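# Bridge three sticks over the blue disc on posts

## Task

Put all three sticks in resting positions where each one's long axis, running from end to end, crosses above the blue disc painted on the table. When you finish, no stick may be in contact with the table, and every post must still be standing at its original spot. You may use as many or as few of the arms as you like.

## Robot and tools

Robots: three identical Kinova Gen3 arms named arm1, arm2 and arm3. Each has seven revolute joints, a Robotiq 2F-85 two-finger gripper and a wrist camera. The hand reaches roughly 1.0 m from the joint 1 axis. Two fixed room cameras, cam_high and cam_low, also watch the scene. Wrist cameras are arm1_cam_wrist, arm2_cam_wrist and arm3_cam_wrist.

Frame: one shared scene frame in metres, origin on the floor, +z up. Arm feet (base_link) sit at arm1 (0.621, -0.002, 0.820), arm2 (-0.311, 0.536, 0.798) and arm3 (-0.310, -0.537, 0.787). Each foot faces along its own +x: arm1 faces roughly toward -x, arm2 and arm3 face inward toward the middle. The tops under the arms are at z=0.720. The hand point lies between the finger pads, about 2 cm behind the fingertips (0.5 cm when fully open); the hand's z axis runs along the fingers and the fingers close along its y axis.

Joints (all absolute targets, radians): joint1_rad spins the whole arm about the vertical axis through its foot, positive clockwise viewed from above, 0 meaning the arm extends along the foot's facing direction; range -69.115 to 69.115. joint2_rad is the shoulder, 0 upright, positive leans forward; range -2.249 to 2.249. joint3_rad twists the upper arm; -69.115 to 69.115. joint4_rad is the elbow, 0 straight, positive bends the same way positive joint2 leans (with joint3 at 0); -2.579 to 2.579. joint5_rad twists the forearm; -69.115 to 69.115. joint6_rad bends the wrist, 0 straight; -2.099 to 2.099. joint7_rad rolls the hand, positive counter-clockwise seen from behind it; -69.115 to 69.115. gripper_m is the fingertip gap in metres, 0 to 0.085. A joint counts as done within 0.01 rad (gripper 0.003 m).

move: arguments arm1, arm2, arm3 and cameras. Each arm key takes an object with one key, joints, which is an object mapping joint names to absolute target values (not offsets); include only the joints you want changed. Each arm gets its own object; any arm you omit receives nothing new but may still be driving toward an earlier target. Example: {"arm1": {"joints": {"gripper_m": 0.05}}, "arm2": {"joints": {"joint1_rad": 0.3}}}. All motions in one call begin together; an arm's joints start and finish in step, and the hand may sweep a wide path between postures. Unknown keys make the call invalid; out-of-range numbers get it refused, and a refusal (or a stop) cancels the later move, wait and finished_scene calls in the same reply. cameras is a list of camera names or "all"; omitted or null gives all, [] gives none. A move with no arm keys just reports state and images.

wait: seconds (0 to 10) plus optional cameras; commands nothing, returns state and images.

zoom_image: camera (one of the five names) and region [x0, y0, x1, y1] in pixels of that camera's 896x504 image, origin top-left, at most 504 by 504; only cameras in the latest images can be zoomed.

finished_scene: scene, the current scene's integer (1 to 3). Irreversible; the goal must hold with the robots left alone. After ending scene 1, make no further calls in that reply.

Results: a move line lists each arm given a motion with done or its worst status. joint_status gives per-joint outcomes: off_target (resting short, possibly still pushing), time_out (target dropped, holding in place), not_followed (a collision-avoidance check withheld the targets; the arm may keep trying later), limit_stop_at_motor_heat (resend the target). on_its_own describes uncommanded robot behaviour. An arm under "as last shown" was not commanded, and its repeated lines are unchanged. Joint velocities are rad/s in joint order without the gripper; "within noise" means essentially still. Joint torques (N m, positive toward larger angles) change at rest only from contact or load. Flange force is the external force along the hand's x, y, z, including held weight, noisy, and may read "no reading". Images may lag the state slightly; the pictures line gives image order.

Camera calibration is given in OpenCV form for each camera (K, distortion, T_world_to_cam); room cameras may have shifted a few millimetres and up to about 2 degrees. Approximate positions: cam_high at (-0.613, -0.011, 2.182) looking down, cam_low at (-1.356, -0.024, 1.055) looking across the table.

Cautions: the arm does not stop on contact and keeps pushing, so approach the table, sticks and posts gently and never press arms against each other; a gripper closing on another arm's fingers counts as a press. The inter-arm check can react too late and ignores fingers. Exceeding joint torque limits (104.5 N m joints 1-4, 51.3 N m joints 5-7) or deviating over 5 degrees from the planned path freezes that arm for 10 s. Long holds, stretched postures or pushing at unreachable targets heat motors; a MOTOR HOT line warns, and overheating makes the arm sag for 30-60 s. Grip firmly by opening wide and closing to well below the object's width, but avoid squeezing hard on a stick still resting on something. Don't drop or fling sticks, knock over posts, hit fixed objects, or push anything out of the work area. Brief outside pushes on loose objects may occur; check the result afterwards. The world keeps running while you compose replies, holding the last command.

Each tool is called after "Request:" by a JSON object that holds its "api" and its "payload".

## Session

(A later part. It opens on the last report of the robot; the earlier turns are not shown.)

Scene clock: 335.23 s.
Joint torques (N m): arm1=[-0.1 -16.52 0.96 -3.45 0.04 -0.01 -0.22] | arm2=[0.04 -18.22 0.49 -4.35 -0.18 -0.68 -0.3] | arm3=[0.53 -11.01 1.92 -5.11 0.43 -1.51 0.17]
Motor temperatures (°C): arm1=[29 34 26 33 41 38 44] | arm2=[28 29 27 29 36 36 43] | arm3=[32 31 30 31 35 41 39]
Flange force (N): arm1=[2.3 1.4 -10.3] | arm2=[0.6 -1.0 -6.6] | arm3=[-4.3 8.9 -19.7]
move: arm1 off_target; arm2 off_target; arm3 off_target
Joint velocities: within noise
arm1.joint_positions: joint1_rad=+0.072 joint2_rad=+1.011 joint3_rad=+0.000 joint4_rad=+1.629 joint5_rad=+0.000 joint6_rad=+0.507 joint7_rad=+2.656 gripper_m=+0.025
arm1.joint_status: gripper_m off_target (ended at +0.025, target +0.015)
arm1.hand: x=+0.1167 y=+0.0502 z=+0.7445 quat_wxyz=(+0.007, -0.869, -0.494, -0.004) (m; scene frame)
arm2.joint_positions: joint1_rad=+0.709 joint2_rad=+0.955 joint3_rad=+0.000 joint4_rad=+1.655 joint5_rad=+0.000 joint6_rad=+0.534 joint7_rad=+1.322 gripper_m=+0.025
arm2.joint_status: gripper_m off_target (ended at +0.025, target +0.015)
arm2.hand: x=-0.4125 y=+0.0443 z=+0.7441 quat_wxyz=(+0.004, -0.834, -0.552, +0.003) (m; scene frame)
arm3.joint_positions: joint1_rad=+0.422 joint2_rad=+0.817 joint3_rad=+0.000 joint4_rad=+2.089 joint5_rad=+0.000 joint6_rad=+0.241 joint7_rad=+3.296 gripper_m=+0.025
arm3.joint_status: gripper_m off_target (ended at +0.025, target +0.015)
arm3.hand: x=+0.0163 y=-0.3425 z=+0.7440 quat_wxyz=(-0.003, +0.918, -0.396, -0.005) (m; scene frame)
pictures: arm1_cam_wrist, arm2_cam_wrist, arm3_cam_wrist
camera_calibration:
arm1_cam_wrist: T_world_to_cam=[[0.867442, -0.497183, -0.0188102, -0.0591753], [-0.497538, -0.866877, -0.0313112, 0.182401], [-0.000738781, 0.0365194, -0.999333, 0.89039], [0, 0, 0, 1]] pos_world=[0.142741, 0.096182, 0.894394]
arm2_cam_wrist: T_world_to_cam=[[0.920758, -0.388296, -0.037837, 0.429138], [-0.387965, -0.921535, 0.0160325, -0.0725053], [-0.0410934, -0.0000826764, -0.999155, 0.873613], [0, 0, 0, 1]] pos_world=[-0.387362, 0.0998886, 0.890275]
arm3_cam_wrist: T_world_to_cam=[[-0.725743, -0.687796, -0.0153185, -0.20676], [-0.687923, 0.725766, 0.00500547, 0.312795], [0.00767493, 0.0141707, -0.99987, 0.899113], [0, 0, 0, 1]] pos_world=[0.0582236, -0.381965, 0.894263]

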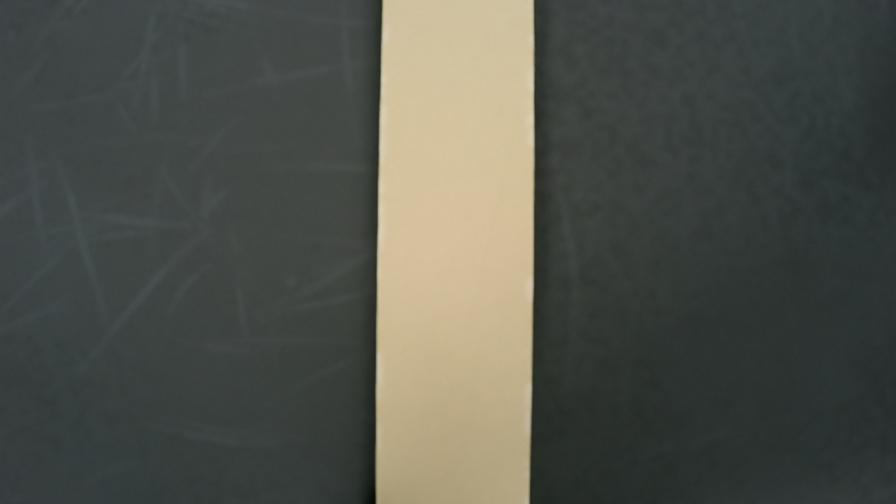

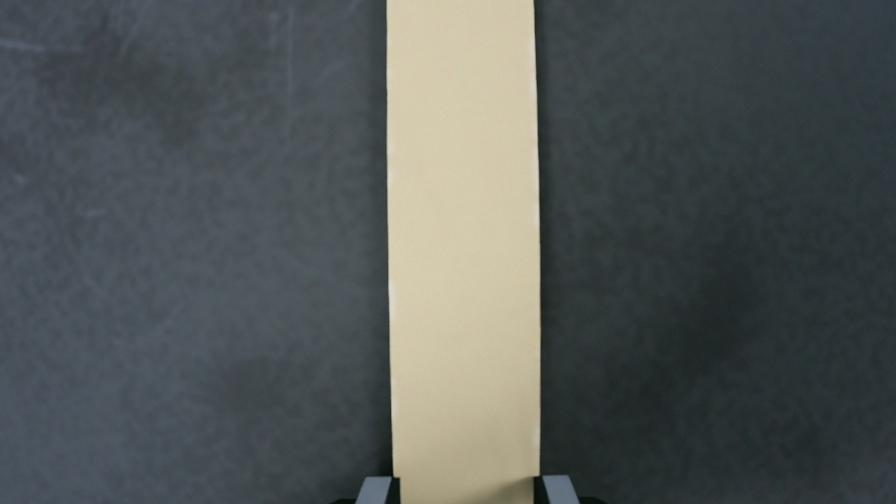

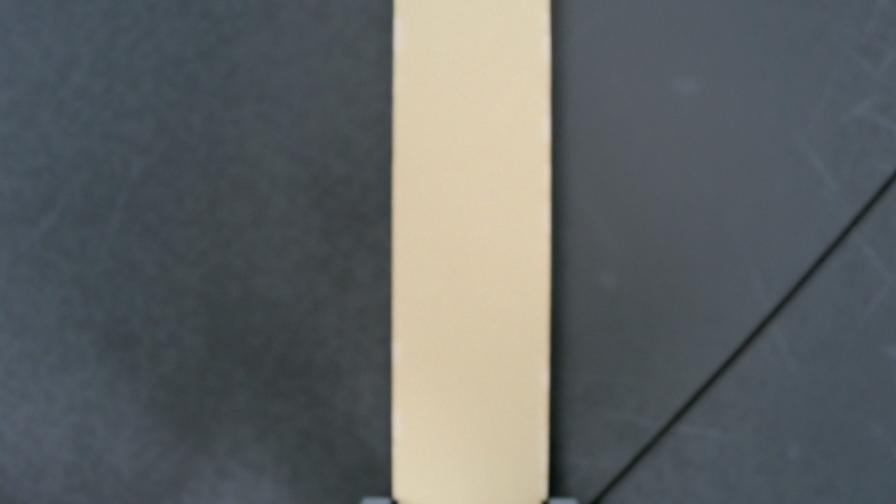

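Request:
{"api": "move", "payload": {"arm1": {"joints":{"joint2_rad":0.7316,"joint4_rad":1.5676,"joint6_rad":0.8475}}, "arm2": {"joints":{"joint2_rad":0.6731,"joint4_rad":1.5956,"joint6_rad":0.8758}}, "arm3": {"joints":{"joint2_rad":0.4514,"joint4_rad":1.9904,"joint6_rad":0.7048}}, "cameras": ["cam_low"]}}

Request:
{"api": "move", "payload": {"arm1": {"joints":{"joint1_rad":0.2311,"joint2_rad":0.6648,"joint4_rad":1.8704,"joint5_rad":-0.1092,"joint6_rad":0.4961,"joint7_rad":1.9652}}, "arm2": {"joints":{"joint1_rad":0.2442,"joint2_rad":0.5889,"joint4_rad":1.8985,"joint5_rad":-0.0925,"joint6_rad":0.5337,"joint7_rad":1.9481}}, "cameras": []}}

Request:
{"api": "move", "payload": {"arm3": {"joints":{"joint1_rad":0.1499,"joint2_rad":0.5954,"joint4_rad":1.8482,"joint5_rad":-0.0429,"joint6_rad":0.5856,"joint7_rad":1.8755}}, "cameras": ["cam_high","cam_low"]}}

Request:
{"api": "zoom_image", "payload": {"camera": "cam_high", "region": [370, 180, 550, 330]}}

Request:
{"api": "zoom_image", "payload": {"camera": "cam_low", "region": [260, 200, 660, 360]}}

Scene clock: 373.03 s.
Joint torques (N m): arm1=[0.08 -19.71 1.16 -6.71 0.18 0.31 -0.2] | arm2=[0 -21.16 0.54 -7.46 -0.14 -0.17 -0.26] | arm3=[0.56 -14.71 1.76 -7.75 0.4 -0.19 0.15]
Motor temperatures (°C): arm1=[29 34 26 33 40 38 44] | arm2=[28 29 27 29 36 36 43] | arm3=[32 30 30 31 35 41 39]
Flange force (N): arm1=[1.5 1.0 -0.3] | arm2=[-1.5 -0.5 3.1] | arm3=[-3.5 5.0 2.0]
move: arm1 done; arm2 done; arm3 done
Joint velocities: within noise
arm1.joint_positions: joint1_rad=+0.072 joint2_rad=+0.732 joint3_rad=+0.000 joint4_rad=+1.568 joint5_rad=+0.000 joint6_rad=+0.847 joint7_rad=+2.656 gripper_m=+0.025
arm1.joint_status: all done
arm1.hand: x=+0.1096 y=+0.0480 z=+0.9007 quat_wxyz=(+0.007, -0.869, -0.494, -0.004) (m; scene frame)
arm2.joint_positions: joint1_rad=+0.709 joint2_rad=+0.673 joint3_rad=+0.000 joint4_rad=+1.596 joint5_rad=+0.000 joint6_rad=+0.876 joint7_rad=+1.322 gripper_m=+0.025
arm2.joint_status: all done
arm2.hand: x=-0.4109 y=+0.0439 z=+0.8993 quat_wxyz=(+0.004, -0.834, -0.552, +0.003) (m; scene frame)
arm3.joint_positions: joint1_rad=+0.422 joint2_rad=+0.451 joint3_rad=+0.000 joint4_rad=+1.990 joint5_rad=+0.000 joint6_rad=+0.705 joint7_rad=+3.296 gripper_m=+0.025
arm3.joint_status: all done
arm3.hand: x=+0.0215 y=-0.3411 z=+0.8997 quat_wxyz=(-0.003, +0.918, -0.396, -0.005) (m; scene frame)
pictures: cam_low

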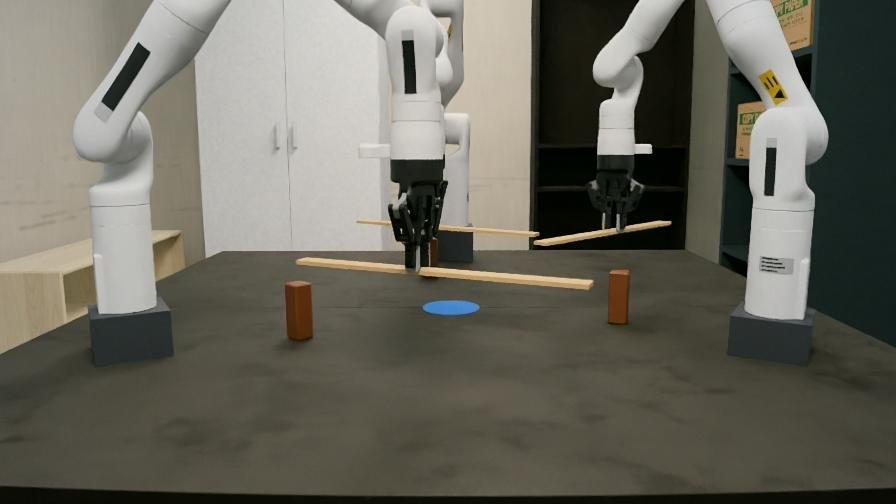

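Scene clock: 374.83 s.
Joint torques (N m): arm1=[0.03 -17.48 1.01 -5.53 0.06 -0.05 -0.2] | arm2=[-0.05 -18.51 0.41 -6.25 -0.25 -0.55 -0.26] | arm3=[0.56 -14.71 1.72 -7.79 0.45 -0.16 0.14]
Motor temperatures (°C): arm1=[29 34 26 33 40 38 44] | arm2=[28 29 27 29 36 36 43] | arm3=[32 30 30 31 35 41 39]
Flange force (N): arm1=[1.8 -0.8 -0.3] | arm2=[-0.2 -1.5 3.2] | arm3=[-3.5 5.2 2.1]
move: arm1 done; arm2 done
Joint velocities: within noise
arm1.joint_positions: joint1_rad=+0.231 joint2_rad=+0.665 joint3_rad=+0.000 joint4_rad=+1.870 joint5_rad=-0.109 joint6_rad=+0.496 joint7_rad=+1.965 gripper_m=+0.025
arm1.joint_status: all done
arm1.hand: x=+0.1602 y=+0.1047 z=+0.8727 quat_wxyz=(-0.003, -0.997, -0.046, +0.063) (m; scene frame)
arm2.joint_positions: joint1_rad=+0.244 joint2_rad=+0.589 joint3_rad=+0.000 joint4_rad=+1.899 joint5_rad=-0.092 joint6_rad=+0.534 joint7_rad=+1.948 gripper_m=+0.015
arm2.joint_status: all done
arm2.on_its_own: gripper_m moved -0.010 to your old target +0.015
arm2.hand: x=-0.1780 y=+0.0926 z=+0.8730 quat_wxyz=(-0.056, -0.460, -0.886, +0.029) (m; scene frame)
arm3: as last shown
arm3.hand: x=+0.0214 y=-0.3411 z=+0.8997 quat_wxyz=(-0.003, +0.918, -0.396, -0.005) (m; scene frame)
pictures: none
No camera images: "cameras" was empty.

Scene clock: 376.60 s.
Joint torques (N m): arm1=[0 -17.46 1.01 -5.51 0.05 -0.04 -0.17] | arm2=[-0.09 -18.53 0.37 -6.32 -0.25 -0.51 -0.26] | arm3=[0.57 -17.55 1.79 -8.11 0.37 -0.53 0.16]
Motor temperatures (°C): arm1=[29 34 26 33 40 38 44] | arm2=[28 29 27 29 36 36 43] | arm3=[32 30 30 31 35 41 39]
Flange force (N): arm1=[1.8 -0.8 -0.3] | arm2=[0.1 -1.5 3.3] | arm3=[5.5 3.5 0.9]
move: arm3 done
Joint velocities: within noise
arm1: as last shown
arm2.joint_positions: joint1_rad=+0.244 joint2_rad=+0.589 joint3_rad=+0.000 joint4_rad=+1.899 joint5_rad=-0.092 joint6_rad=+0.534 joint7_rad=+1.948 gripper_m=+0.015
arm2.joint_status: not commanded
arm2.hand: x=-0.1780 y=+0.0926 z=+0.8730 quat_wxyz=(-0.056, -0.460, -0.886, +0.029) (m; scene frame)
arm3.joint_positions: joint1_rad=+0.150 joint2_rad=+0.595 joint3_rad=+0.000 joint4_rad=+1.848 joint5_rad=-0.043 joint6_rad=+0.586 joint7_rad=+1.876 gripper_m=+0.025
arm3.joint_status: all done
arm3.hand: x=+0.0072 y=-0.1864 z=+0.8729 quat_wxyz=(-0.052, +0.541, -0.839, -0.034) (m; scene frame)
pictures: cam_high, cam_low

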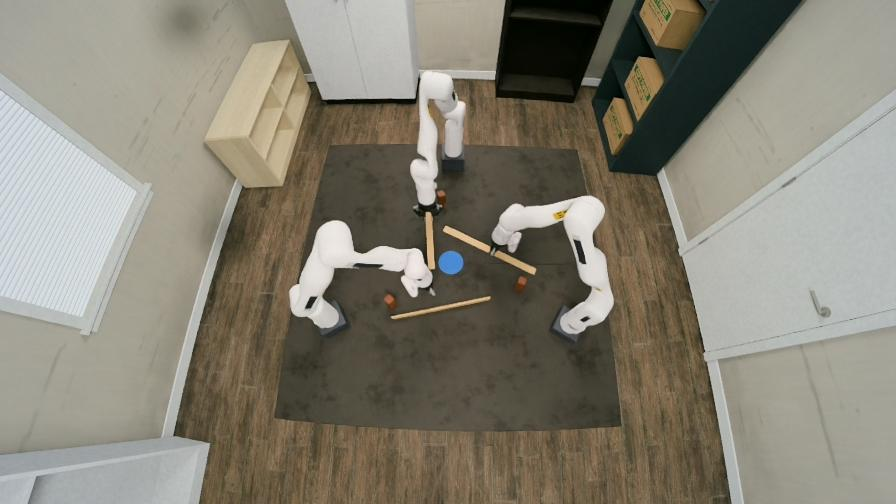

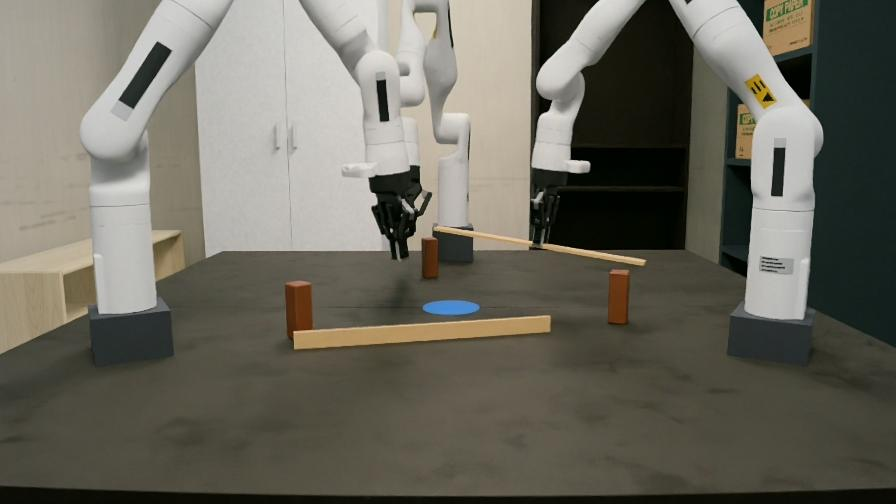

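Scaled by 2.800 from the camera's 896x504 image, which has a finer 1280x720 frame.

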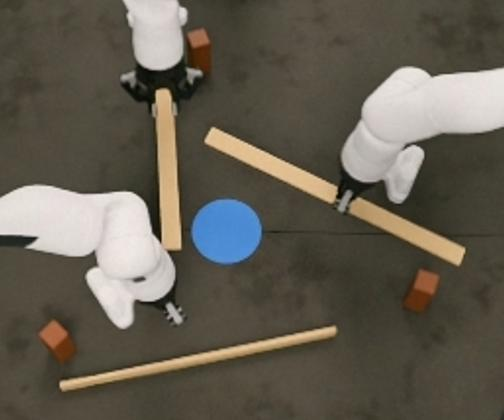

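Scaled by 1.260 from the camera's 896x504 image, which has a finer 1280x720 frame.

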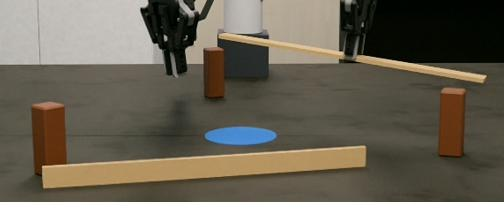

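Request:
{"api": "move", "payload": {"arm2": {"joints":{"joint1_rad":0.2906,"joint2_rad":0.7206,"joint4_rad":1.6573,"joint5_rad":0,"joint6_rad":0.7625,"joint7_rad":3.108,"gripper_m":0.0}}, "cameras": ["arm2_cam_wrist","cam_high","cam_low"]}}

Request:
{"api": "zoom_image", "payload": {"camera": "cam_high", "region": [370, 180, 550, 330]}}

Scene clock: 471.27 s.
Joint torques (N m): arm1=[0.02 -17.48 1 -5.49 0.05 -0.03 -0.16] | arm2=[0 -21.04 0.54 -6.75 -0.14 -0.24 -0.29] | arm3=[0.61 -17.58 1.77 -8.07 0.38 -0.54 0.16]
Motor temperatures (°C): arm1=[29 35 26 33 40 38 44] | arm2=[28 29 27 28 36 36 43] | arm3=[32 31 30 31 35 41 39]
Flange force (N): arm1=[1.7 -0.8 -0.3] | arm2=[0.9 -0.9 2.7] | arm3=[5.2 3.5 0.9]
move: arm2 done
Joint velocities: within noise
arm1, arm3: as last shown
arm2.joint_positions: joint1_rad=+0.291 joint2_rad=+0.721 joint3_rad=+0.000 joint4_rad=+1.657 joint5_rad=+0.000 joint6_rad=+0.763 joint7_rad=+3.108 gripper_m=+0.000
arm2.joint_status: all done
arm2.hand: x=-0.2045 y=+0.0518 z=+0.8593 quat_wxyz=(+0.005, +0.115, -0.993, +0.000) (m; scene frame)
arm3.hand: x=+0.0072 y=-0.1863 z=+0.8729 quat_wxyz=(-0.052, +0.541, -0.839, -0.034) (m; scene frame)
pictures: arm2_cam_wrist, cam_high, cam_low
camera_calibration:
arm2_cam_wrist: T_world_to_cam=[[-0.232244, 0.972281, -0.0270727, -0.0705556], [0.972602, 0.232439, 0.00425249, 0.241747], [0.0104274, -0.0253434, -0.999624, 1.00945], [0, 0, 0, 1]] pos_world=[-0.262036, 0.0379911, 1.00613]

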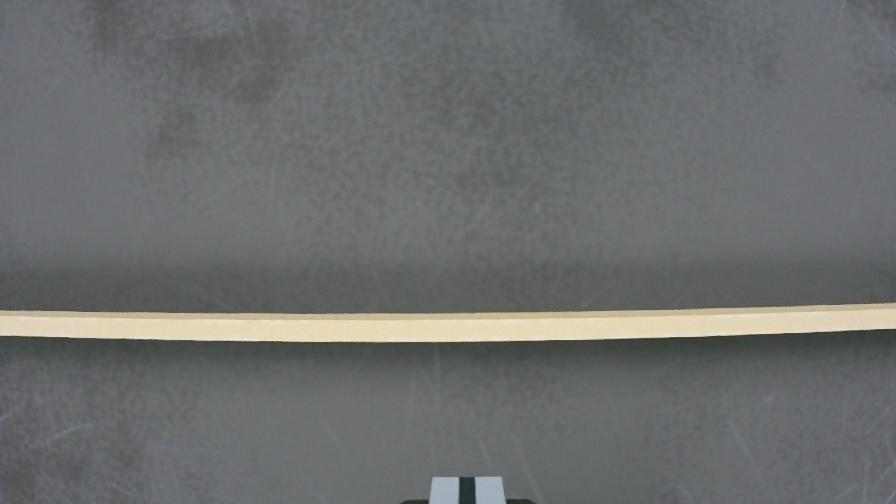

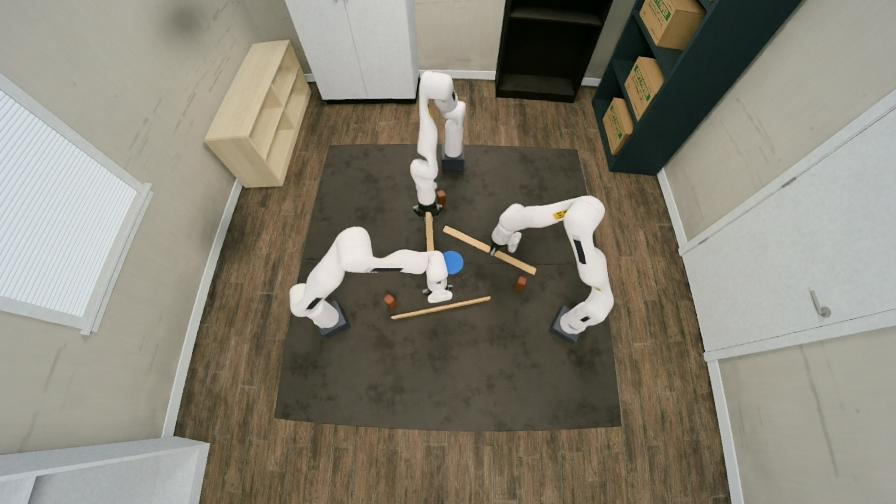

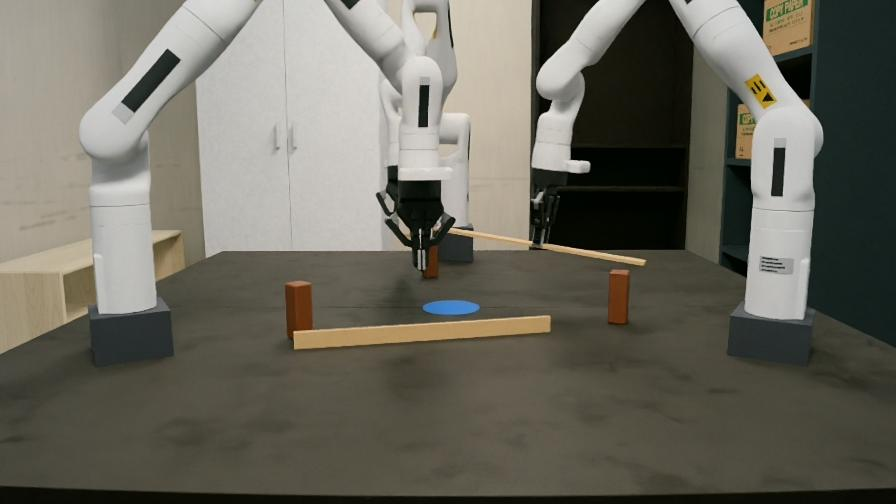

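Scaled by 2.800 from the camera's 896x504 image, which has a finer 1280x720 frame.

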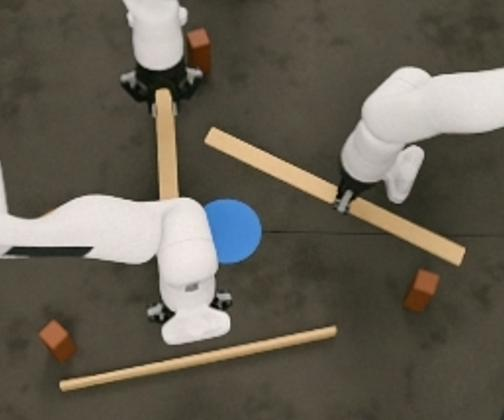

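Request:
{"api": "move", "payload": {"arm2": {"joints":{"joint1_rad":0.2906,"joint2_rad":0.9069,"joint4_rad":1.6862,"joint6_rad":0.5473}}, "cameras": []}}

Request:
{"api": "move", "payload": {"arm2": {"joints":{"joint1_rad":0.3981,"joint2_rad":0.912,"joint4_rad":1.6733,"joint6_rad":0.5557,"joint7_rad":3.216}}, "cameras": ["cam_low"]}}

Request:
{"api": "move", "payload": {"arm2": {"joints":{"joint2_rad":0.7275,"joint4_rad":1.6441,"joint6_rad":0.7694}}, "cameras": ["arm2_cam_wrist","cam_high","cam_low"]}}

Request:
{"api": "zoom_image", "payload": {"camera": "cam_high", "region": [370, 180, 550, 330]}}

Scene clock: 487.43 s.
Joint torques (N m): arm1=[0.04 -17.49 1.02 -5.53 0.05 -0.04 -0.16] | arm2=[-0.06 -22.06 0.6 -5.21 -0.13 -0.22 -0.31] | arm3=[0.57 -17.52 1.76 -8.13 0.32 -0.55 0.17]
Motor temperatures (°C): arm1=[29 35 26 33 40 38 44] | arm2=[28 29 27 29 36 36 43] | arm3=[32 31 30 31 35 41 39]
Flange force (N): arm1=[1.8 -0.7 -0.3] | arm2=[1.1 -0.4 2.9] | arm3=[5.5 3.5 0.8]
move: arm2 done
Joint velocities: within noise
arm1, arm3: as last shown
arm2.joint_positions: joint1_rad=+0.291 joint2_rad=+0.907 joint3_rad=+0.000 joint4_rad=+1.686 joint5_rad=+0.000 joint6_rad=+0.547 joint7_rad=+3.108 gripper_m=+0.000
arm2.joint_status: all done
arm2.hand: x=-0.2054 y=+0.0515 z=+0.7612 quat_wxyz=(+0.005, +0.115, -0.993, +0.000) (m; scene frame)
pictures: none
No camera images: "cameras" was empty.

Scene clock: 488.40 s.
Joint torques (N m): arm1=[0.02 -17.51 1.03 -5.54 0.06 -0.04 -0.17] | arm2=[-0.05 -22.22 0.56 -5.28 -0.15 -0.23 -0.23] | arm3=[0.61 -17.51 1.8 -8.1 0.36 -0.51 0.12]
Motor temperatures (°C): arm1=[29 35 26 33 40 38 44] | arm2=[28 29 27 29 36 36 43] | arm3=[32 31 30 31 35 41 39]
Flange force (N): arm1=[1.9 -0.8 -0.2] | arm2=[0.9 -0.3 3.0] | arm3=[5.5 3.5 0.9]
move: arm2 done
Joint velocities: within noise
arm1, arm3: as last shown
arm2.joint_positions: joint1_rad=+0.398 joint2_rad=+0.912 joint3_rad=+0.000 joint4_rad=+1.673 joint5_rad=+0.000 joint6_rad=+0.556 joint7_rad=+3.216 gripper_m=+0.000
arm2.joint_status: all done
arm2.hand: x=-0.2575 y=+0.0398 z=+0.7613 quat_wxyz=(+0.005, +0.116, -0.993, +0.000) (m; scene frame)
pictures: cam_low

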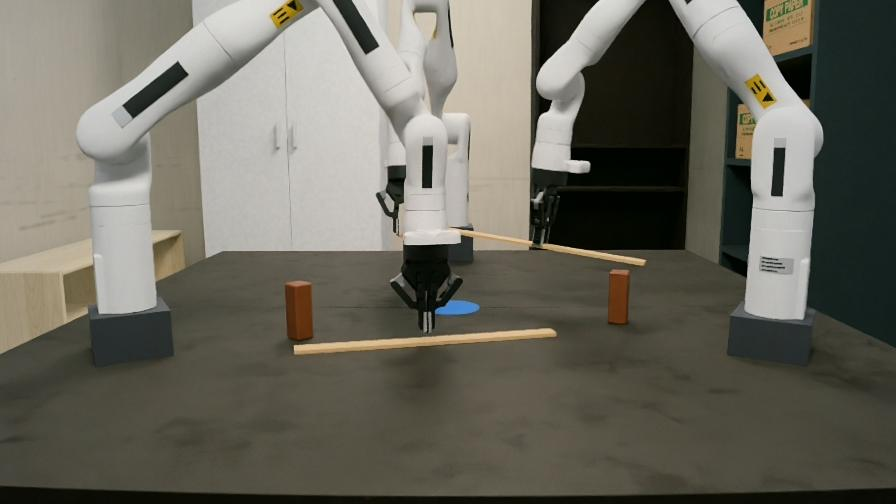

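Scene clock: 489.57 s.
Joint torques (N m): arm1=[0.02 -17.48 0.99 -5.52 0.03 -0.04 -0.19] | arm2=[-0.04 -21.21 0.56 -6.81 -0.14 -0.23 -0.28] | arm3=[0.55 -17.56 1.78 -8.06 0.36 -0.51 0.12]
Motor temperatures (°C): arm1=[29 35 26 33 40 38 44] | arm2=[28 29 27 29 36 36 43] | arm3=[32 31 30 31 35 41 39]
Flange force (N): arm1=[1.8 -0.8 -0.3] | arm2=[1.0 -0.8 2.8] | arm3=[5.4 3.3 0.9]
move: arm2 done
Joint velocities: within noise
arm1, arm3: as last shown
arm2.joint_positions: joint1_rad=+0.398 joint2_rad=+0.728 joint3_rad=+0.000 joint4_rad=+1.644 joint5_rad=+0.000 joint6_rad=+0.769 joint7_rad=+3.216 gripper_m=+0.000
arm2.joint_status: all done
arm2.hand: x=-0.2565 y=+0.0399 z=+0.8593 quat_wxyz=(+0.005, +0.116, -0.993, +0.000) (m; scene frame)
pictures: arm2_cam_wrist, cam_high, cam_low
camera_calibration:
arm2_cam_wrist: T_world_to_cam=[[-0.232651, 0.972201, -0.0264425, -0.0717464], [0.972507, 0.232838, 0.00419028, 0.295232], [0.0102306, -0.0247406, -0.999642, 1.00963], [0, 0, 0, 1]] pos_world=[-0.314136, 0.0259897, 1.00613]

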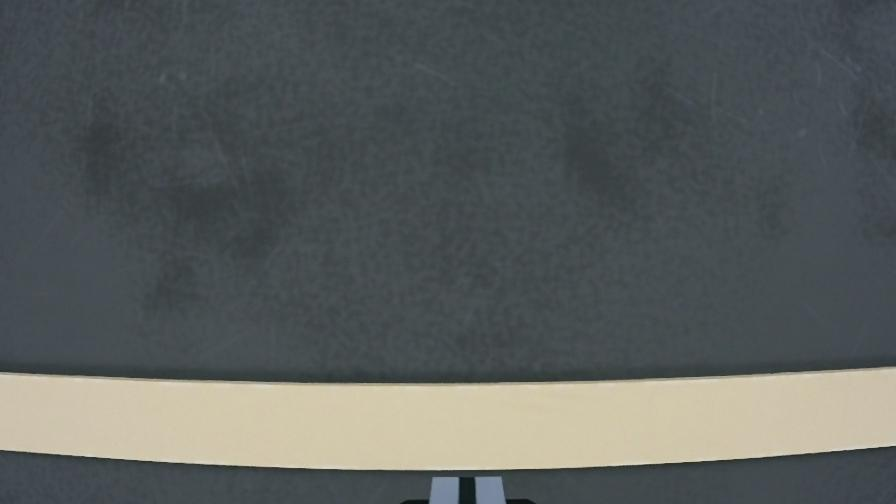

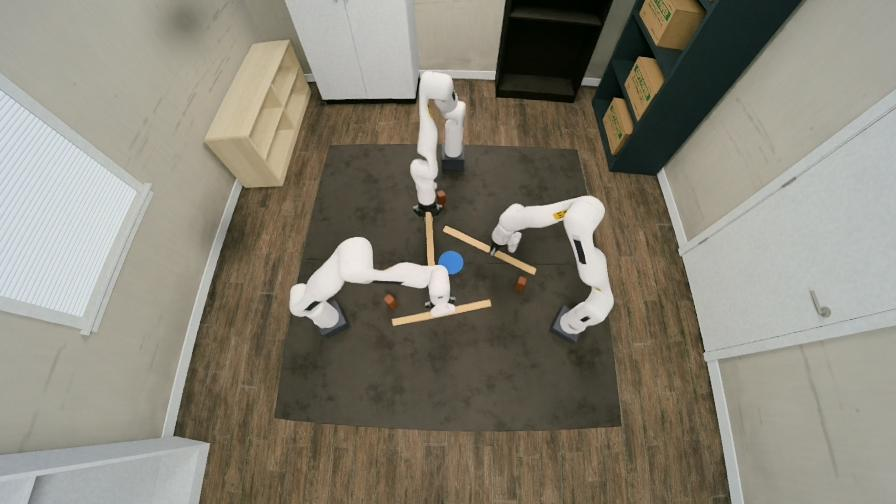

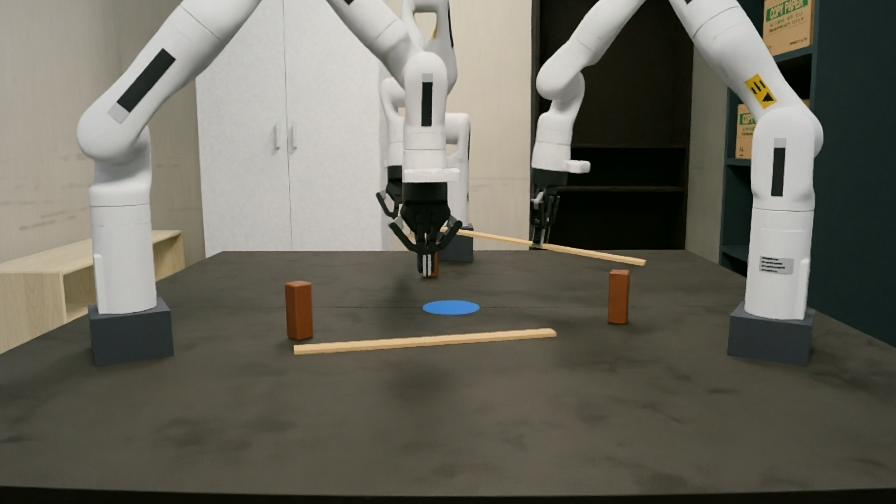

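Scaled by 2.800 from the camera's 896x504 image, which has a finer 1280x720 frame.

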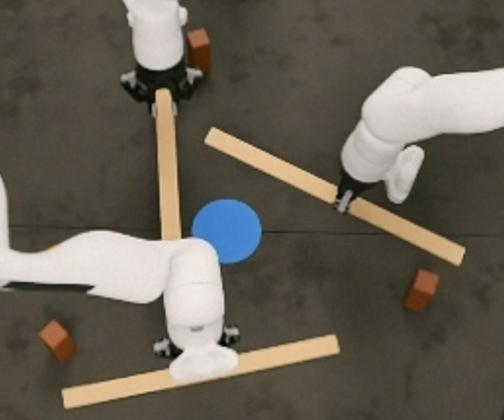

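Request:
{"api": "move", "payload": {"arm2": {"joints":{"joint1_rad":0.4021,"joint2_rad":0.6906,"joint4_rad":1.7251,"joint6_rad":0.7258,"joint7_rad":1.654,"gripper_m":0.06}}, "cameras": ["arm2_cam_wrist"]}}

Request:
{"api": "move", "payload": {"arm2": {"joints":{"joint2_rad":0.9244,"joint4_rad":1.7527,"joint6_rad":0.4644}}, "cameras": ["arm2_cam_wrist"]}}

Request:
{"api": "move", "payload": {"arm2": {"joints":{"gripper_m":0.0}}, "cameras": ["arm2_cam_wrist"]}}

Scene clock: 525.47 s.
Joint torques (N m): arm1=[0 -17.5 0.98 -5.51 0.05 -0.05 -0.18] | arm2=[-0.04 -20.28 0.54 -6.43 -0.18 -0.17 -0.27] | arm3=[0.63 -17.56 1.8 -8.18 0.34 -0.57 0.11]
Motor temperatures (°C): arm1=[29 35 26 33 40 38 44] | arm2=[28 30 27 29 36 36 43] | arm3=[32 32 30 31 34 40 39]
Flange force (N): arm1=[1.8 -0.9 -0.3] | arm2=[-0.8 -1.1 2.9] | arm3=[5.6 3.5 0.8]
move: arm2 done
Joint velocities: within noise
arm1, arm3: as last shown
arm2.joint_positions: joint1_rad=+0.402 joint2_rad=+0.691 joint3_rad=+0.000 joint4_rad=+1.725 joint5_rad=+0.000 joint6_rad=+0.726 joint7_rad=+1.654 gripper_m=+0.060
arm2.joint_status: all done
arm2.hand: x=-0.2619 y=+0.0615 z=+0.8600 quat_wxyz=(+0.004, -0.619, -0.786, +0.003) (m; scene frame)
pictures: arm2_cam_wrist
camera_calibration:
arm2_cam_wrist: T_world_to_cam=[[0.970732, 0.237149, -0.0379331, 0.27627], [0.237759, -0.971245, 0.0124091, 0.169987], [-0.0338995, -0.0210649, -0.999203, 0.998817], [0, 0, 0, 1]] pos_world=[-0.274741, 0.120622, 1.00639]

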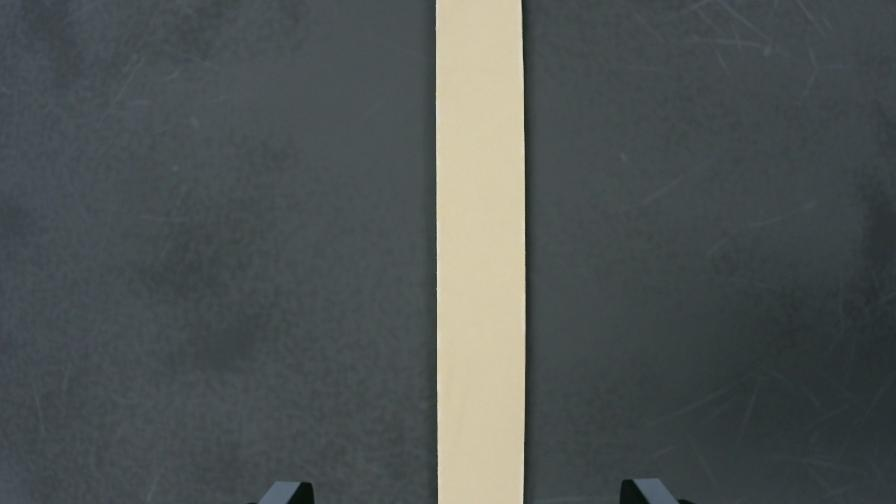

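Scene clock: 526.73 s.
Joint torques (N m): arm1=[0.02 -17.5 1 -5.53 0.05 -0.04 -0.18] | arm2=[0.03 -21.6 0.55 -4.46 -0.13 -0.16 -0.24] | arm3=[0.63 -17.56 1.75 -8.02 0.31 -0.49 0.12]
Motor temperatures (°C): arm1=[29 35 26 33 40 38 44] | arm2=[28 30 27 29 36 36 43] | arm3=[32 32 30 31 34 40 39]
Flange force (N): arm1=[1.8 -0.8 -0.3] | arm2=[-0.3 -0.8 3.2] | arm3=[5.2 3.4 0.9]
move: arm2 done
Joint velocities: within noise
arm1, arm3: as last shown
arm2.joint_positions: joint1_rad=+0.402 joint2_rad=+0.924 joint3_rad=+0.000 joint4_rad=+1.753 joint5_rad=+0.000 joint6_rad=+0.464 joint7_rad=+1.654 gripper_m=+0.060
arm2.joint_status: all done
arm2.hand: x=-0.2631 y=+0.0614 z=+0.7432 quat_wxyz=(+0.004, -0.619, -0.786, +0.003) (m; scene frame)
pictures: arm2_cam_wrist
camera_calibration:
arm2_cam_wrist: T_world_to_cam=[[0.970733, 0.237145, -0.0379568, 0.27305], [0.237759, -0.971244, 0.0125063, 0.171538], [-0.0338995, -0.0211648, -0.999201, 0.882077], [0, 0, 0, 1]] pos_world=[-0.275941, 0.120522, 0.889591]

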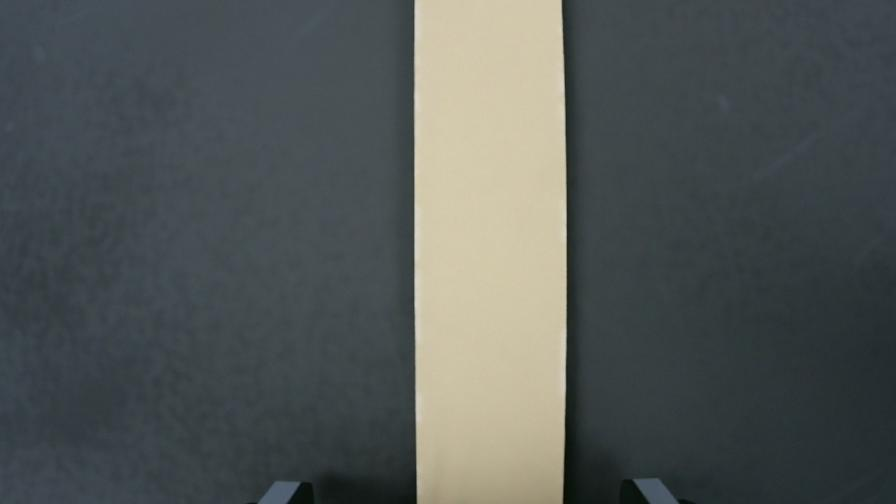

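Scene clock: 527.67 s.
Joint torques (N m): arm1=[0.02 -17.47 1.03 -5.51 0.04 -0.05 -0.17] | arm2=[0.09 -15.57 0.57 -3.46 -0.18 -0.7 -0.26] | arm3=[0.61 -17.53 1.84 -8.14 0.33 -0.51 0.17]
Motor temperatures (°C): arm1=[29 35 26 33 40 38 44] | arm2=[28 30 27 29 36 36 43] | arm3=[32 32 30 31 34 40 39]
Flange force (N): arm1=[1.8 -0.8 -0.3] | arm2=[1.2 -0.5 -10.7] | arm3=[5.6 3.6 0.9]
move: arm2 off_target
Joint velocities: within noise
arm1.joint_positions: joint1_rad=+0.231 joint2_rad=+0.665 joint3_rad=+0.000 joint4_rad=+1.870 joint5_rad=-0.109 joint6_rad=+0.496 joint7_rad=+1.965 gripper_m=+0.025
arm1.joint_status: not commanded
arm1.hand: x=+0.1602 y=+0.1047 z=+0.8727 quat_wxyz=(-0.003, -0.997, -0.046, +0.063) (m; scene frame)
arm2.joint_positions: joint1_rad=+0.402 joint2_rad=+0.924 joint3_rad=+0.000 joint4_rad=+1.753 joint5_rad=+0.000 joint6_rad=+0.464 joint7_rad=+1.654 gripper_m=+0.024
arm2.joint_status: gripper_m off_target (ended at +0.024, target +0.000)
arm2.hand: x=-0.2631 y=+0.0615 z=+0.7432 quat_wxyz=(+0.004, -0.619, -0.786, +0.003) (m; scene frame)
arm3: as last shown
pictures: arm2_cam_wrist
camera_calibration:
arm2_cam_wrist: T_world_to_cam=[[0.970756, 0.23705, -0.0379561, 0.273039], [0.237664, -0.971267, 0.0125091, 0.17161], [-0.0339002, -0.0211641, -0.999201, 0.881979], [0, 0, 0, 1]] pos_world=[-0.275941, 0.120622, 0.889491]

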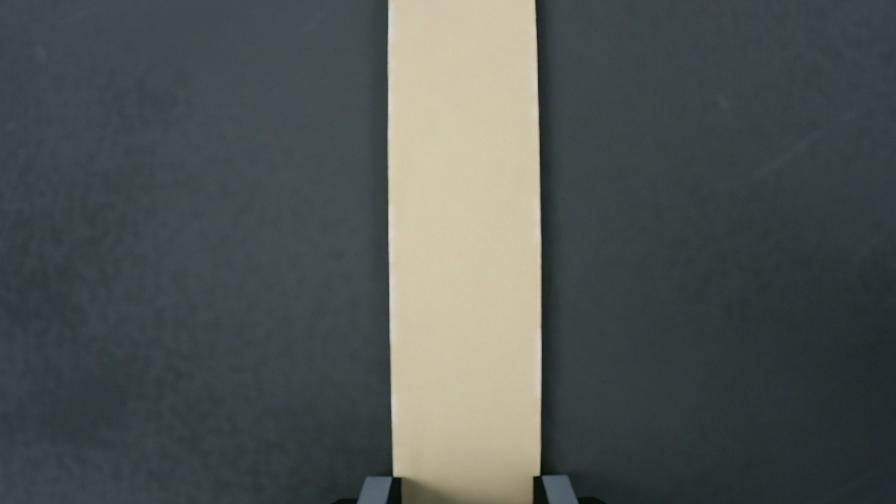

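Request:
{"api": "move", "payload": {"arm2": {"joints":{"joint2_rad":0.6906,"joint4_rad":1.7251,"joint6_rad":0.7258}}, "cameras": ["cam_low"]}}

Request:
{"api": "move", "payload": {"arm2": {"joints":{"joint1_rad":0.2442,"joint2_rad":0.5889,"joint4_rad":1.8985,"joint5_rad":-0.0925,"joint6_rad":0.5337,"joint7_rad":1.9481}}, "cameras": ["cam_high","cam_low","arm2_cam_wrist"]}}

Request:
{"api": "zoom_image", "payload": {"camera": "cam_high", "region": [370, 180, 550, 330]}}

Request:
{"api": "zoom_image", "payload": {"camera": "cam_low", "region": [260, 200, 660, 360]}}

Scene clock: 536.90 s.
Joint torques (N m): arm1=[0 -17.51 0.99 -5.49 0.04 -0.03 -0.17] | arm2=[-0.08 -20.57 0.49 -6.55 -0.15 -0.19 -0.27] | arm3=[0.59 -17.52 1.82 -8.08 0.34 -0.47 0.15]
Motor temperatures (°C): arm1=[29 35 26 33 40 38 44] | arm2=[28 30 27 29 36 36 43] | arm3=[32 32 30 31 34 40 39]
Flange force (N): arm1=[1.7 -0.9 -0.2] | arm2=[-0.9 -1.2 3.4] | arm3=[5.5 3.5 1.0]
move: arm2 done
Joint velocities: within noise
arm1: as last shown
arm2.joint_positions: joint1_rad=+0.402 joint2_rad=+0.691 joint3_rad=+0.000 joint4_rad=+1.725 joint5_rad=+0.000 joint6_rad=+0.726 joint7_rad=+1.654 gripper_m=+0.024
arm2.joint_status: all done
arm2.hand: x=-0.2619 y=+0.0615 z=+0.8600 quat_wxyz=(+0.004, -0.619, -0.786, +0.003) (m; scene frame)
arm3.joint_positions: joint1_rad=+0.150 joint2_rad=+0.595 joint3_rad=+0.000 joint4_rad=+1.848 joint5_rad=-0.043 joint6_rad=+0.586 joint7_rad=+1.876 gripper_m=+0.025
arm3.joint_status: not commanded
arm3.hand: x=+0.0072 y=-0.1863 z=+0.8729 quat_wxyz=(-0.052, +0.541, -0.839, -0.034) (m; scene frame)
pictures: cam_low

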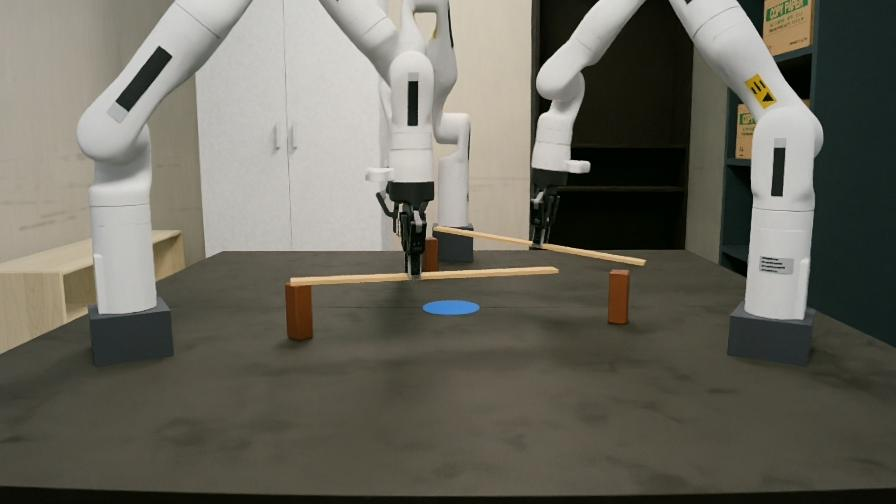

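Scene clock: 538.07 s.
Joint torques (N m): arm1=[0.02 -17.5 0.96 -5.55 0.05 -0.02 -0.17] | arm2=[-0.03 -18.8 0.34 -6.43 -0.24 -0.59 -0.26] | arm3=[0.65 -17.49 1.81 -8.15 0.34 -0.53 0.12]
Motor temperatures (°C): arm1=[29 35 26 33 40 38 44] | arm2=[28 30 27 29 36 36 43] | arm3=[32 32 30 31 34 40 39]
Flange force (N): arm1=[1.9 -0.7 -0.2] | arm2=[-0.1 -1.4 3.8] | arm3=[5.6 3.6 0.8]
move: arm2 done
Joint velocities: within noise
arm1, arm3: as last shown
arm2.joint_positions: joint1_rad=+0.244 joint2_rad=+0.589 joint3_rad=+0.000 joint4_rad=+1.899 joint5_rad=-0.093 joint6_rad=+0.534 joint7_rad=+1.948 gripper_m=+0.024
arm2.joint_status: all done
arm2.hand: x=-0.1780 y=+0.0926 z=+0.8730 quat_wxyz=(-0.056, -0.460, -0.886, +0.029) (m; scene frame)
pictures: arm2_cam_wrist, cam_high, cam_low
camera_calibration:
arm2_cam_wrist: T_world_to_cam=[[0.818406, 0.573963, -0.0278894, 0.120861], [0.571778, -0.808531, 0.139095, 0.113898], [0.0572858, -0.129782, -0.989886, 1.03344], [0, 0, 0, 1]] pos_world=[-0.223239, 0.156842, 1.01052]

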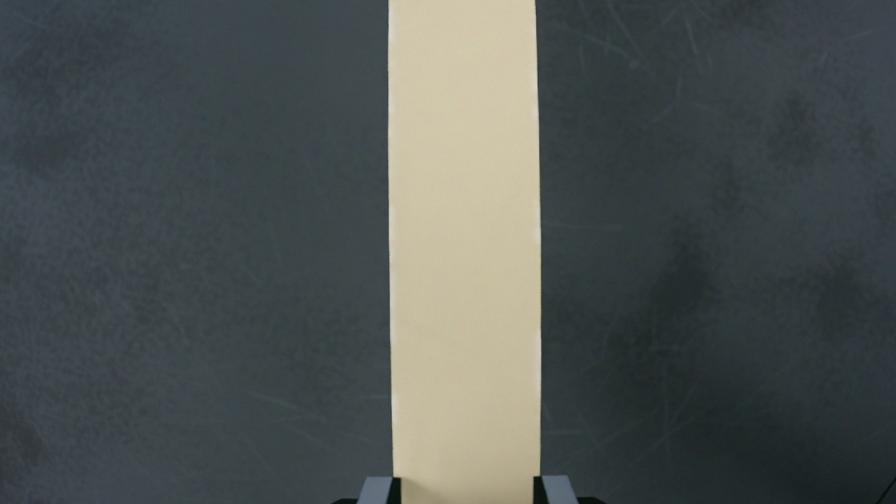

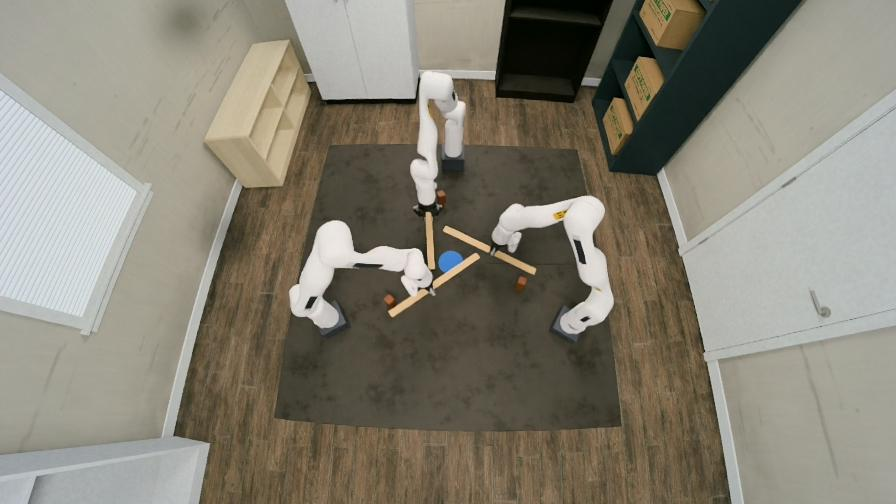

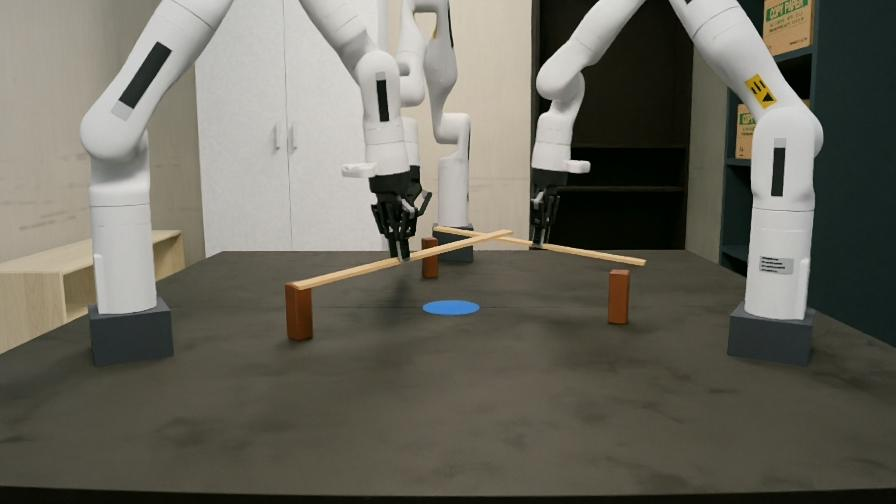

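Scaled by 2.800 from the camera's 896x504 image, which has a finer 1280x720 frame.

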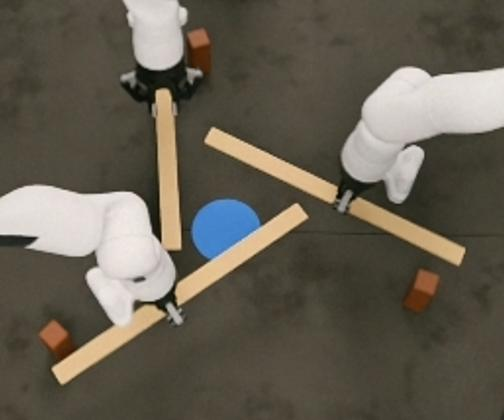

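Scaled by 1.260 from the camera's 896x504 image, which has a finer 1280x720 frame.

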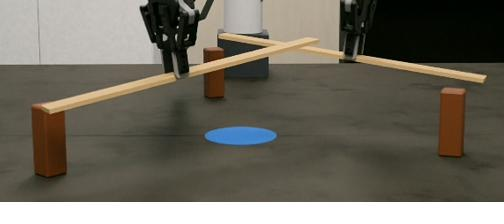

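Request:
{"api": "move", "payload": {"arm1": {"joints":{"joint1_rad":0.0955,"joint2_rad":0.6455,"joint4_rad":1.9307,"joint5_rad":-0.0825,"joint6_rad":0.448,"joint7_rad":1.8085}}, "arm2": {"joints":{"joint1_rad":0.1037,"joint2_rad":0.5676,"joint4_rad":1.9587,"joint5_rad":-0.0618,"joint6_rad":0.4893,"joint7_rad":1.7834}}, "arm3": {"joints":{"joint1_rad":0.0129,"joint2_rad":0.5777,"joint4_rad":1.9041,"joint5_rad":-0.0152,"joint6_rad":0.5447,"joint7_rad":1.7165}}, "cameras": ["cam_high","cam_low"]}}

Request:
{"api": "zoom_image", "payload": {"camera": "cam_high", "region": [370, 180, 550, 330]}}

Request:
{"api": "zoom_image", "payload": {"camera": "cam_low", "region": [270, 200, 470, 350]}}

Request:
{"api": "zoom_image", "payload": {"camera": "cam_low", "region": [460, 200, 660, 350]}}

Scene clock: 556.47 s.
Joint torques (N m): arm1=[-0.19 -17.01 0.84 -5.15 0.09 0.03 -0.12] | arm2=[-0.06 -18.27 0.39 -6.14 -0.24 -0.57 -0.29] | arm3=[0.41 -16.62 1.6 -7.71 0.37 -0.42 0.18]
Motor temperatures (°C): arm1=[29 35 26 33 40 38 44] | arm2=[28 30 27 29 36 36 43] | arm3=[32 32 30 31 34 40 39]
Flange force (N): arm1=[1.5 -1.6 0.1] | arm2=[-0.3 -1.5 4.2] | arm3=[5.9 2.4 0.2]
move: arm1 done; arm2 done; arm3 done
Joint velocities: within noise
arm1.joint_positions: joint1_rad=+0.096 joint2_rad=+0.645 joint3_rad=+0.000 joint4_rad=+1.931 joint5_rad=-0.082 joint6_rad=+0.448 joint7_rad=+1.808 gripper_m=+0.025
arm1.joint_status: all done
arm1.hand: x=+0.1655 y=+0.0452 z=+0.8695 quat_wxyz=(-0.002, -0.997, -0.046, +0.063) (m; scene frame)
arm2.joint_positions: joint1_rad=+0.104 joint2_rad=+0.568 joint3_rad=+0.000 joint4_rad=+1.959 joint5_rad=-0.062 joint6_rad=+0.489 joint7_rad=+1.783 gripper_m=+0.024
arm2.joint_status: all done
arm2.hand: x=-0.1291 y=+0.1274 z=+0.8701 quat_wxyz=(-0.055, -0.460, -0.886, +0.029) (m; scene frame)
arm3.joint_positions: joint1_rad=+0.013 joint2_rad=+0.578 joint3_rad=+0.000 joint4_rad=+1.904 joint5_rad=-0.015 joint6_rad=+0.545 joint7_rad=+1.716 gripper_m=+0.025
arm3.joint_status: all done
arm3.hand: x=-0.0475 y=-0.1615 z=+0.8700 quat_wxyz=(-0.053, +0.541, -0.839, -0.034) (m; scene frame)
pictures: cam_high, cam_low

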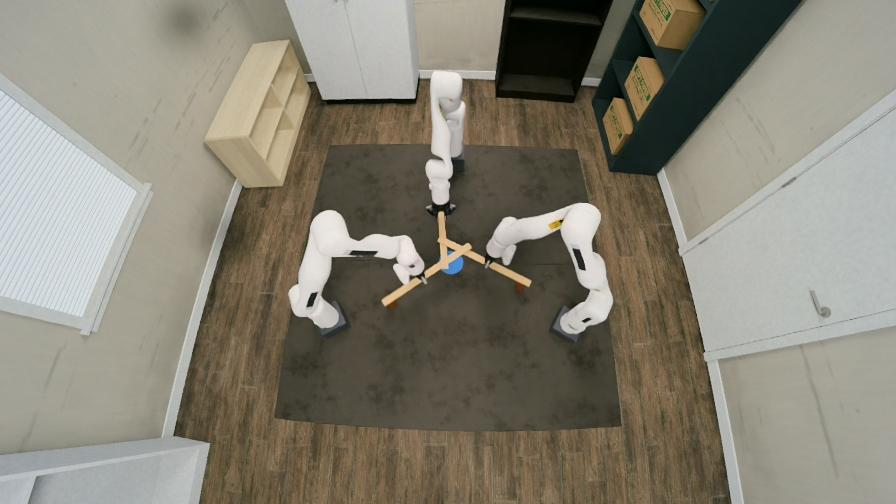

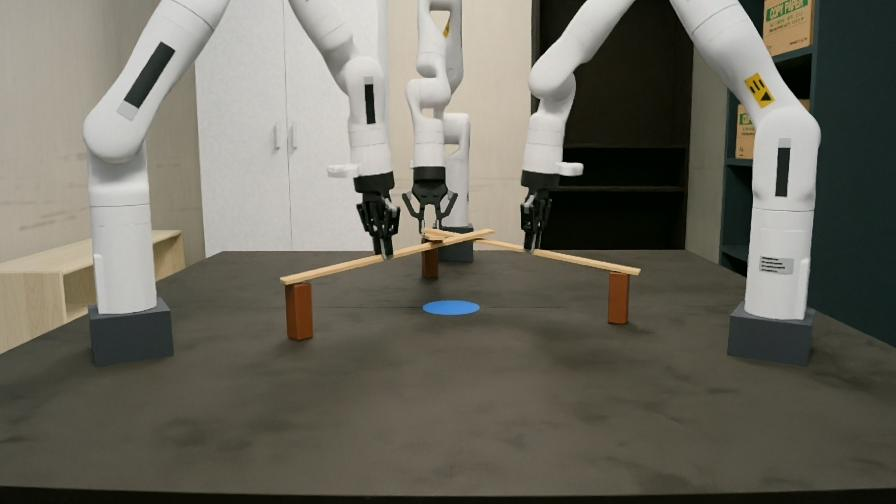

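Scaled by 2.800 from the camera's 896x504 image, which has a finer 1280x720 frame.

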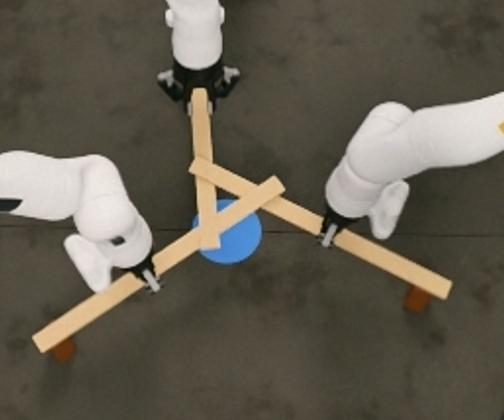

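Scaled by 2.520 from the camera's 896x504 image, which has a finer 1280x720 frame.

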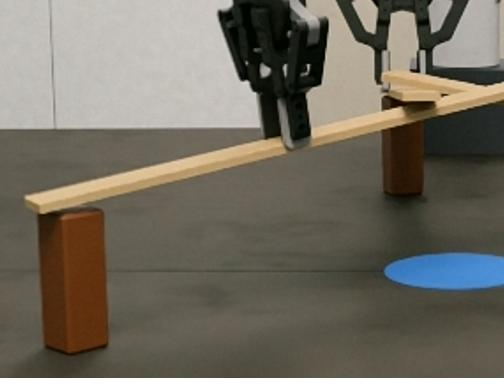

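Scaled by 2.520 from the camera's 896x504 image, which has a finer 1280x720 frame.

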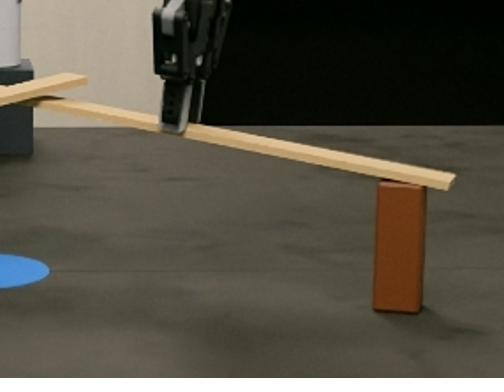

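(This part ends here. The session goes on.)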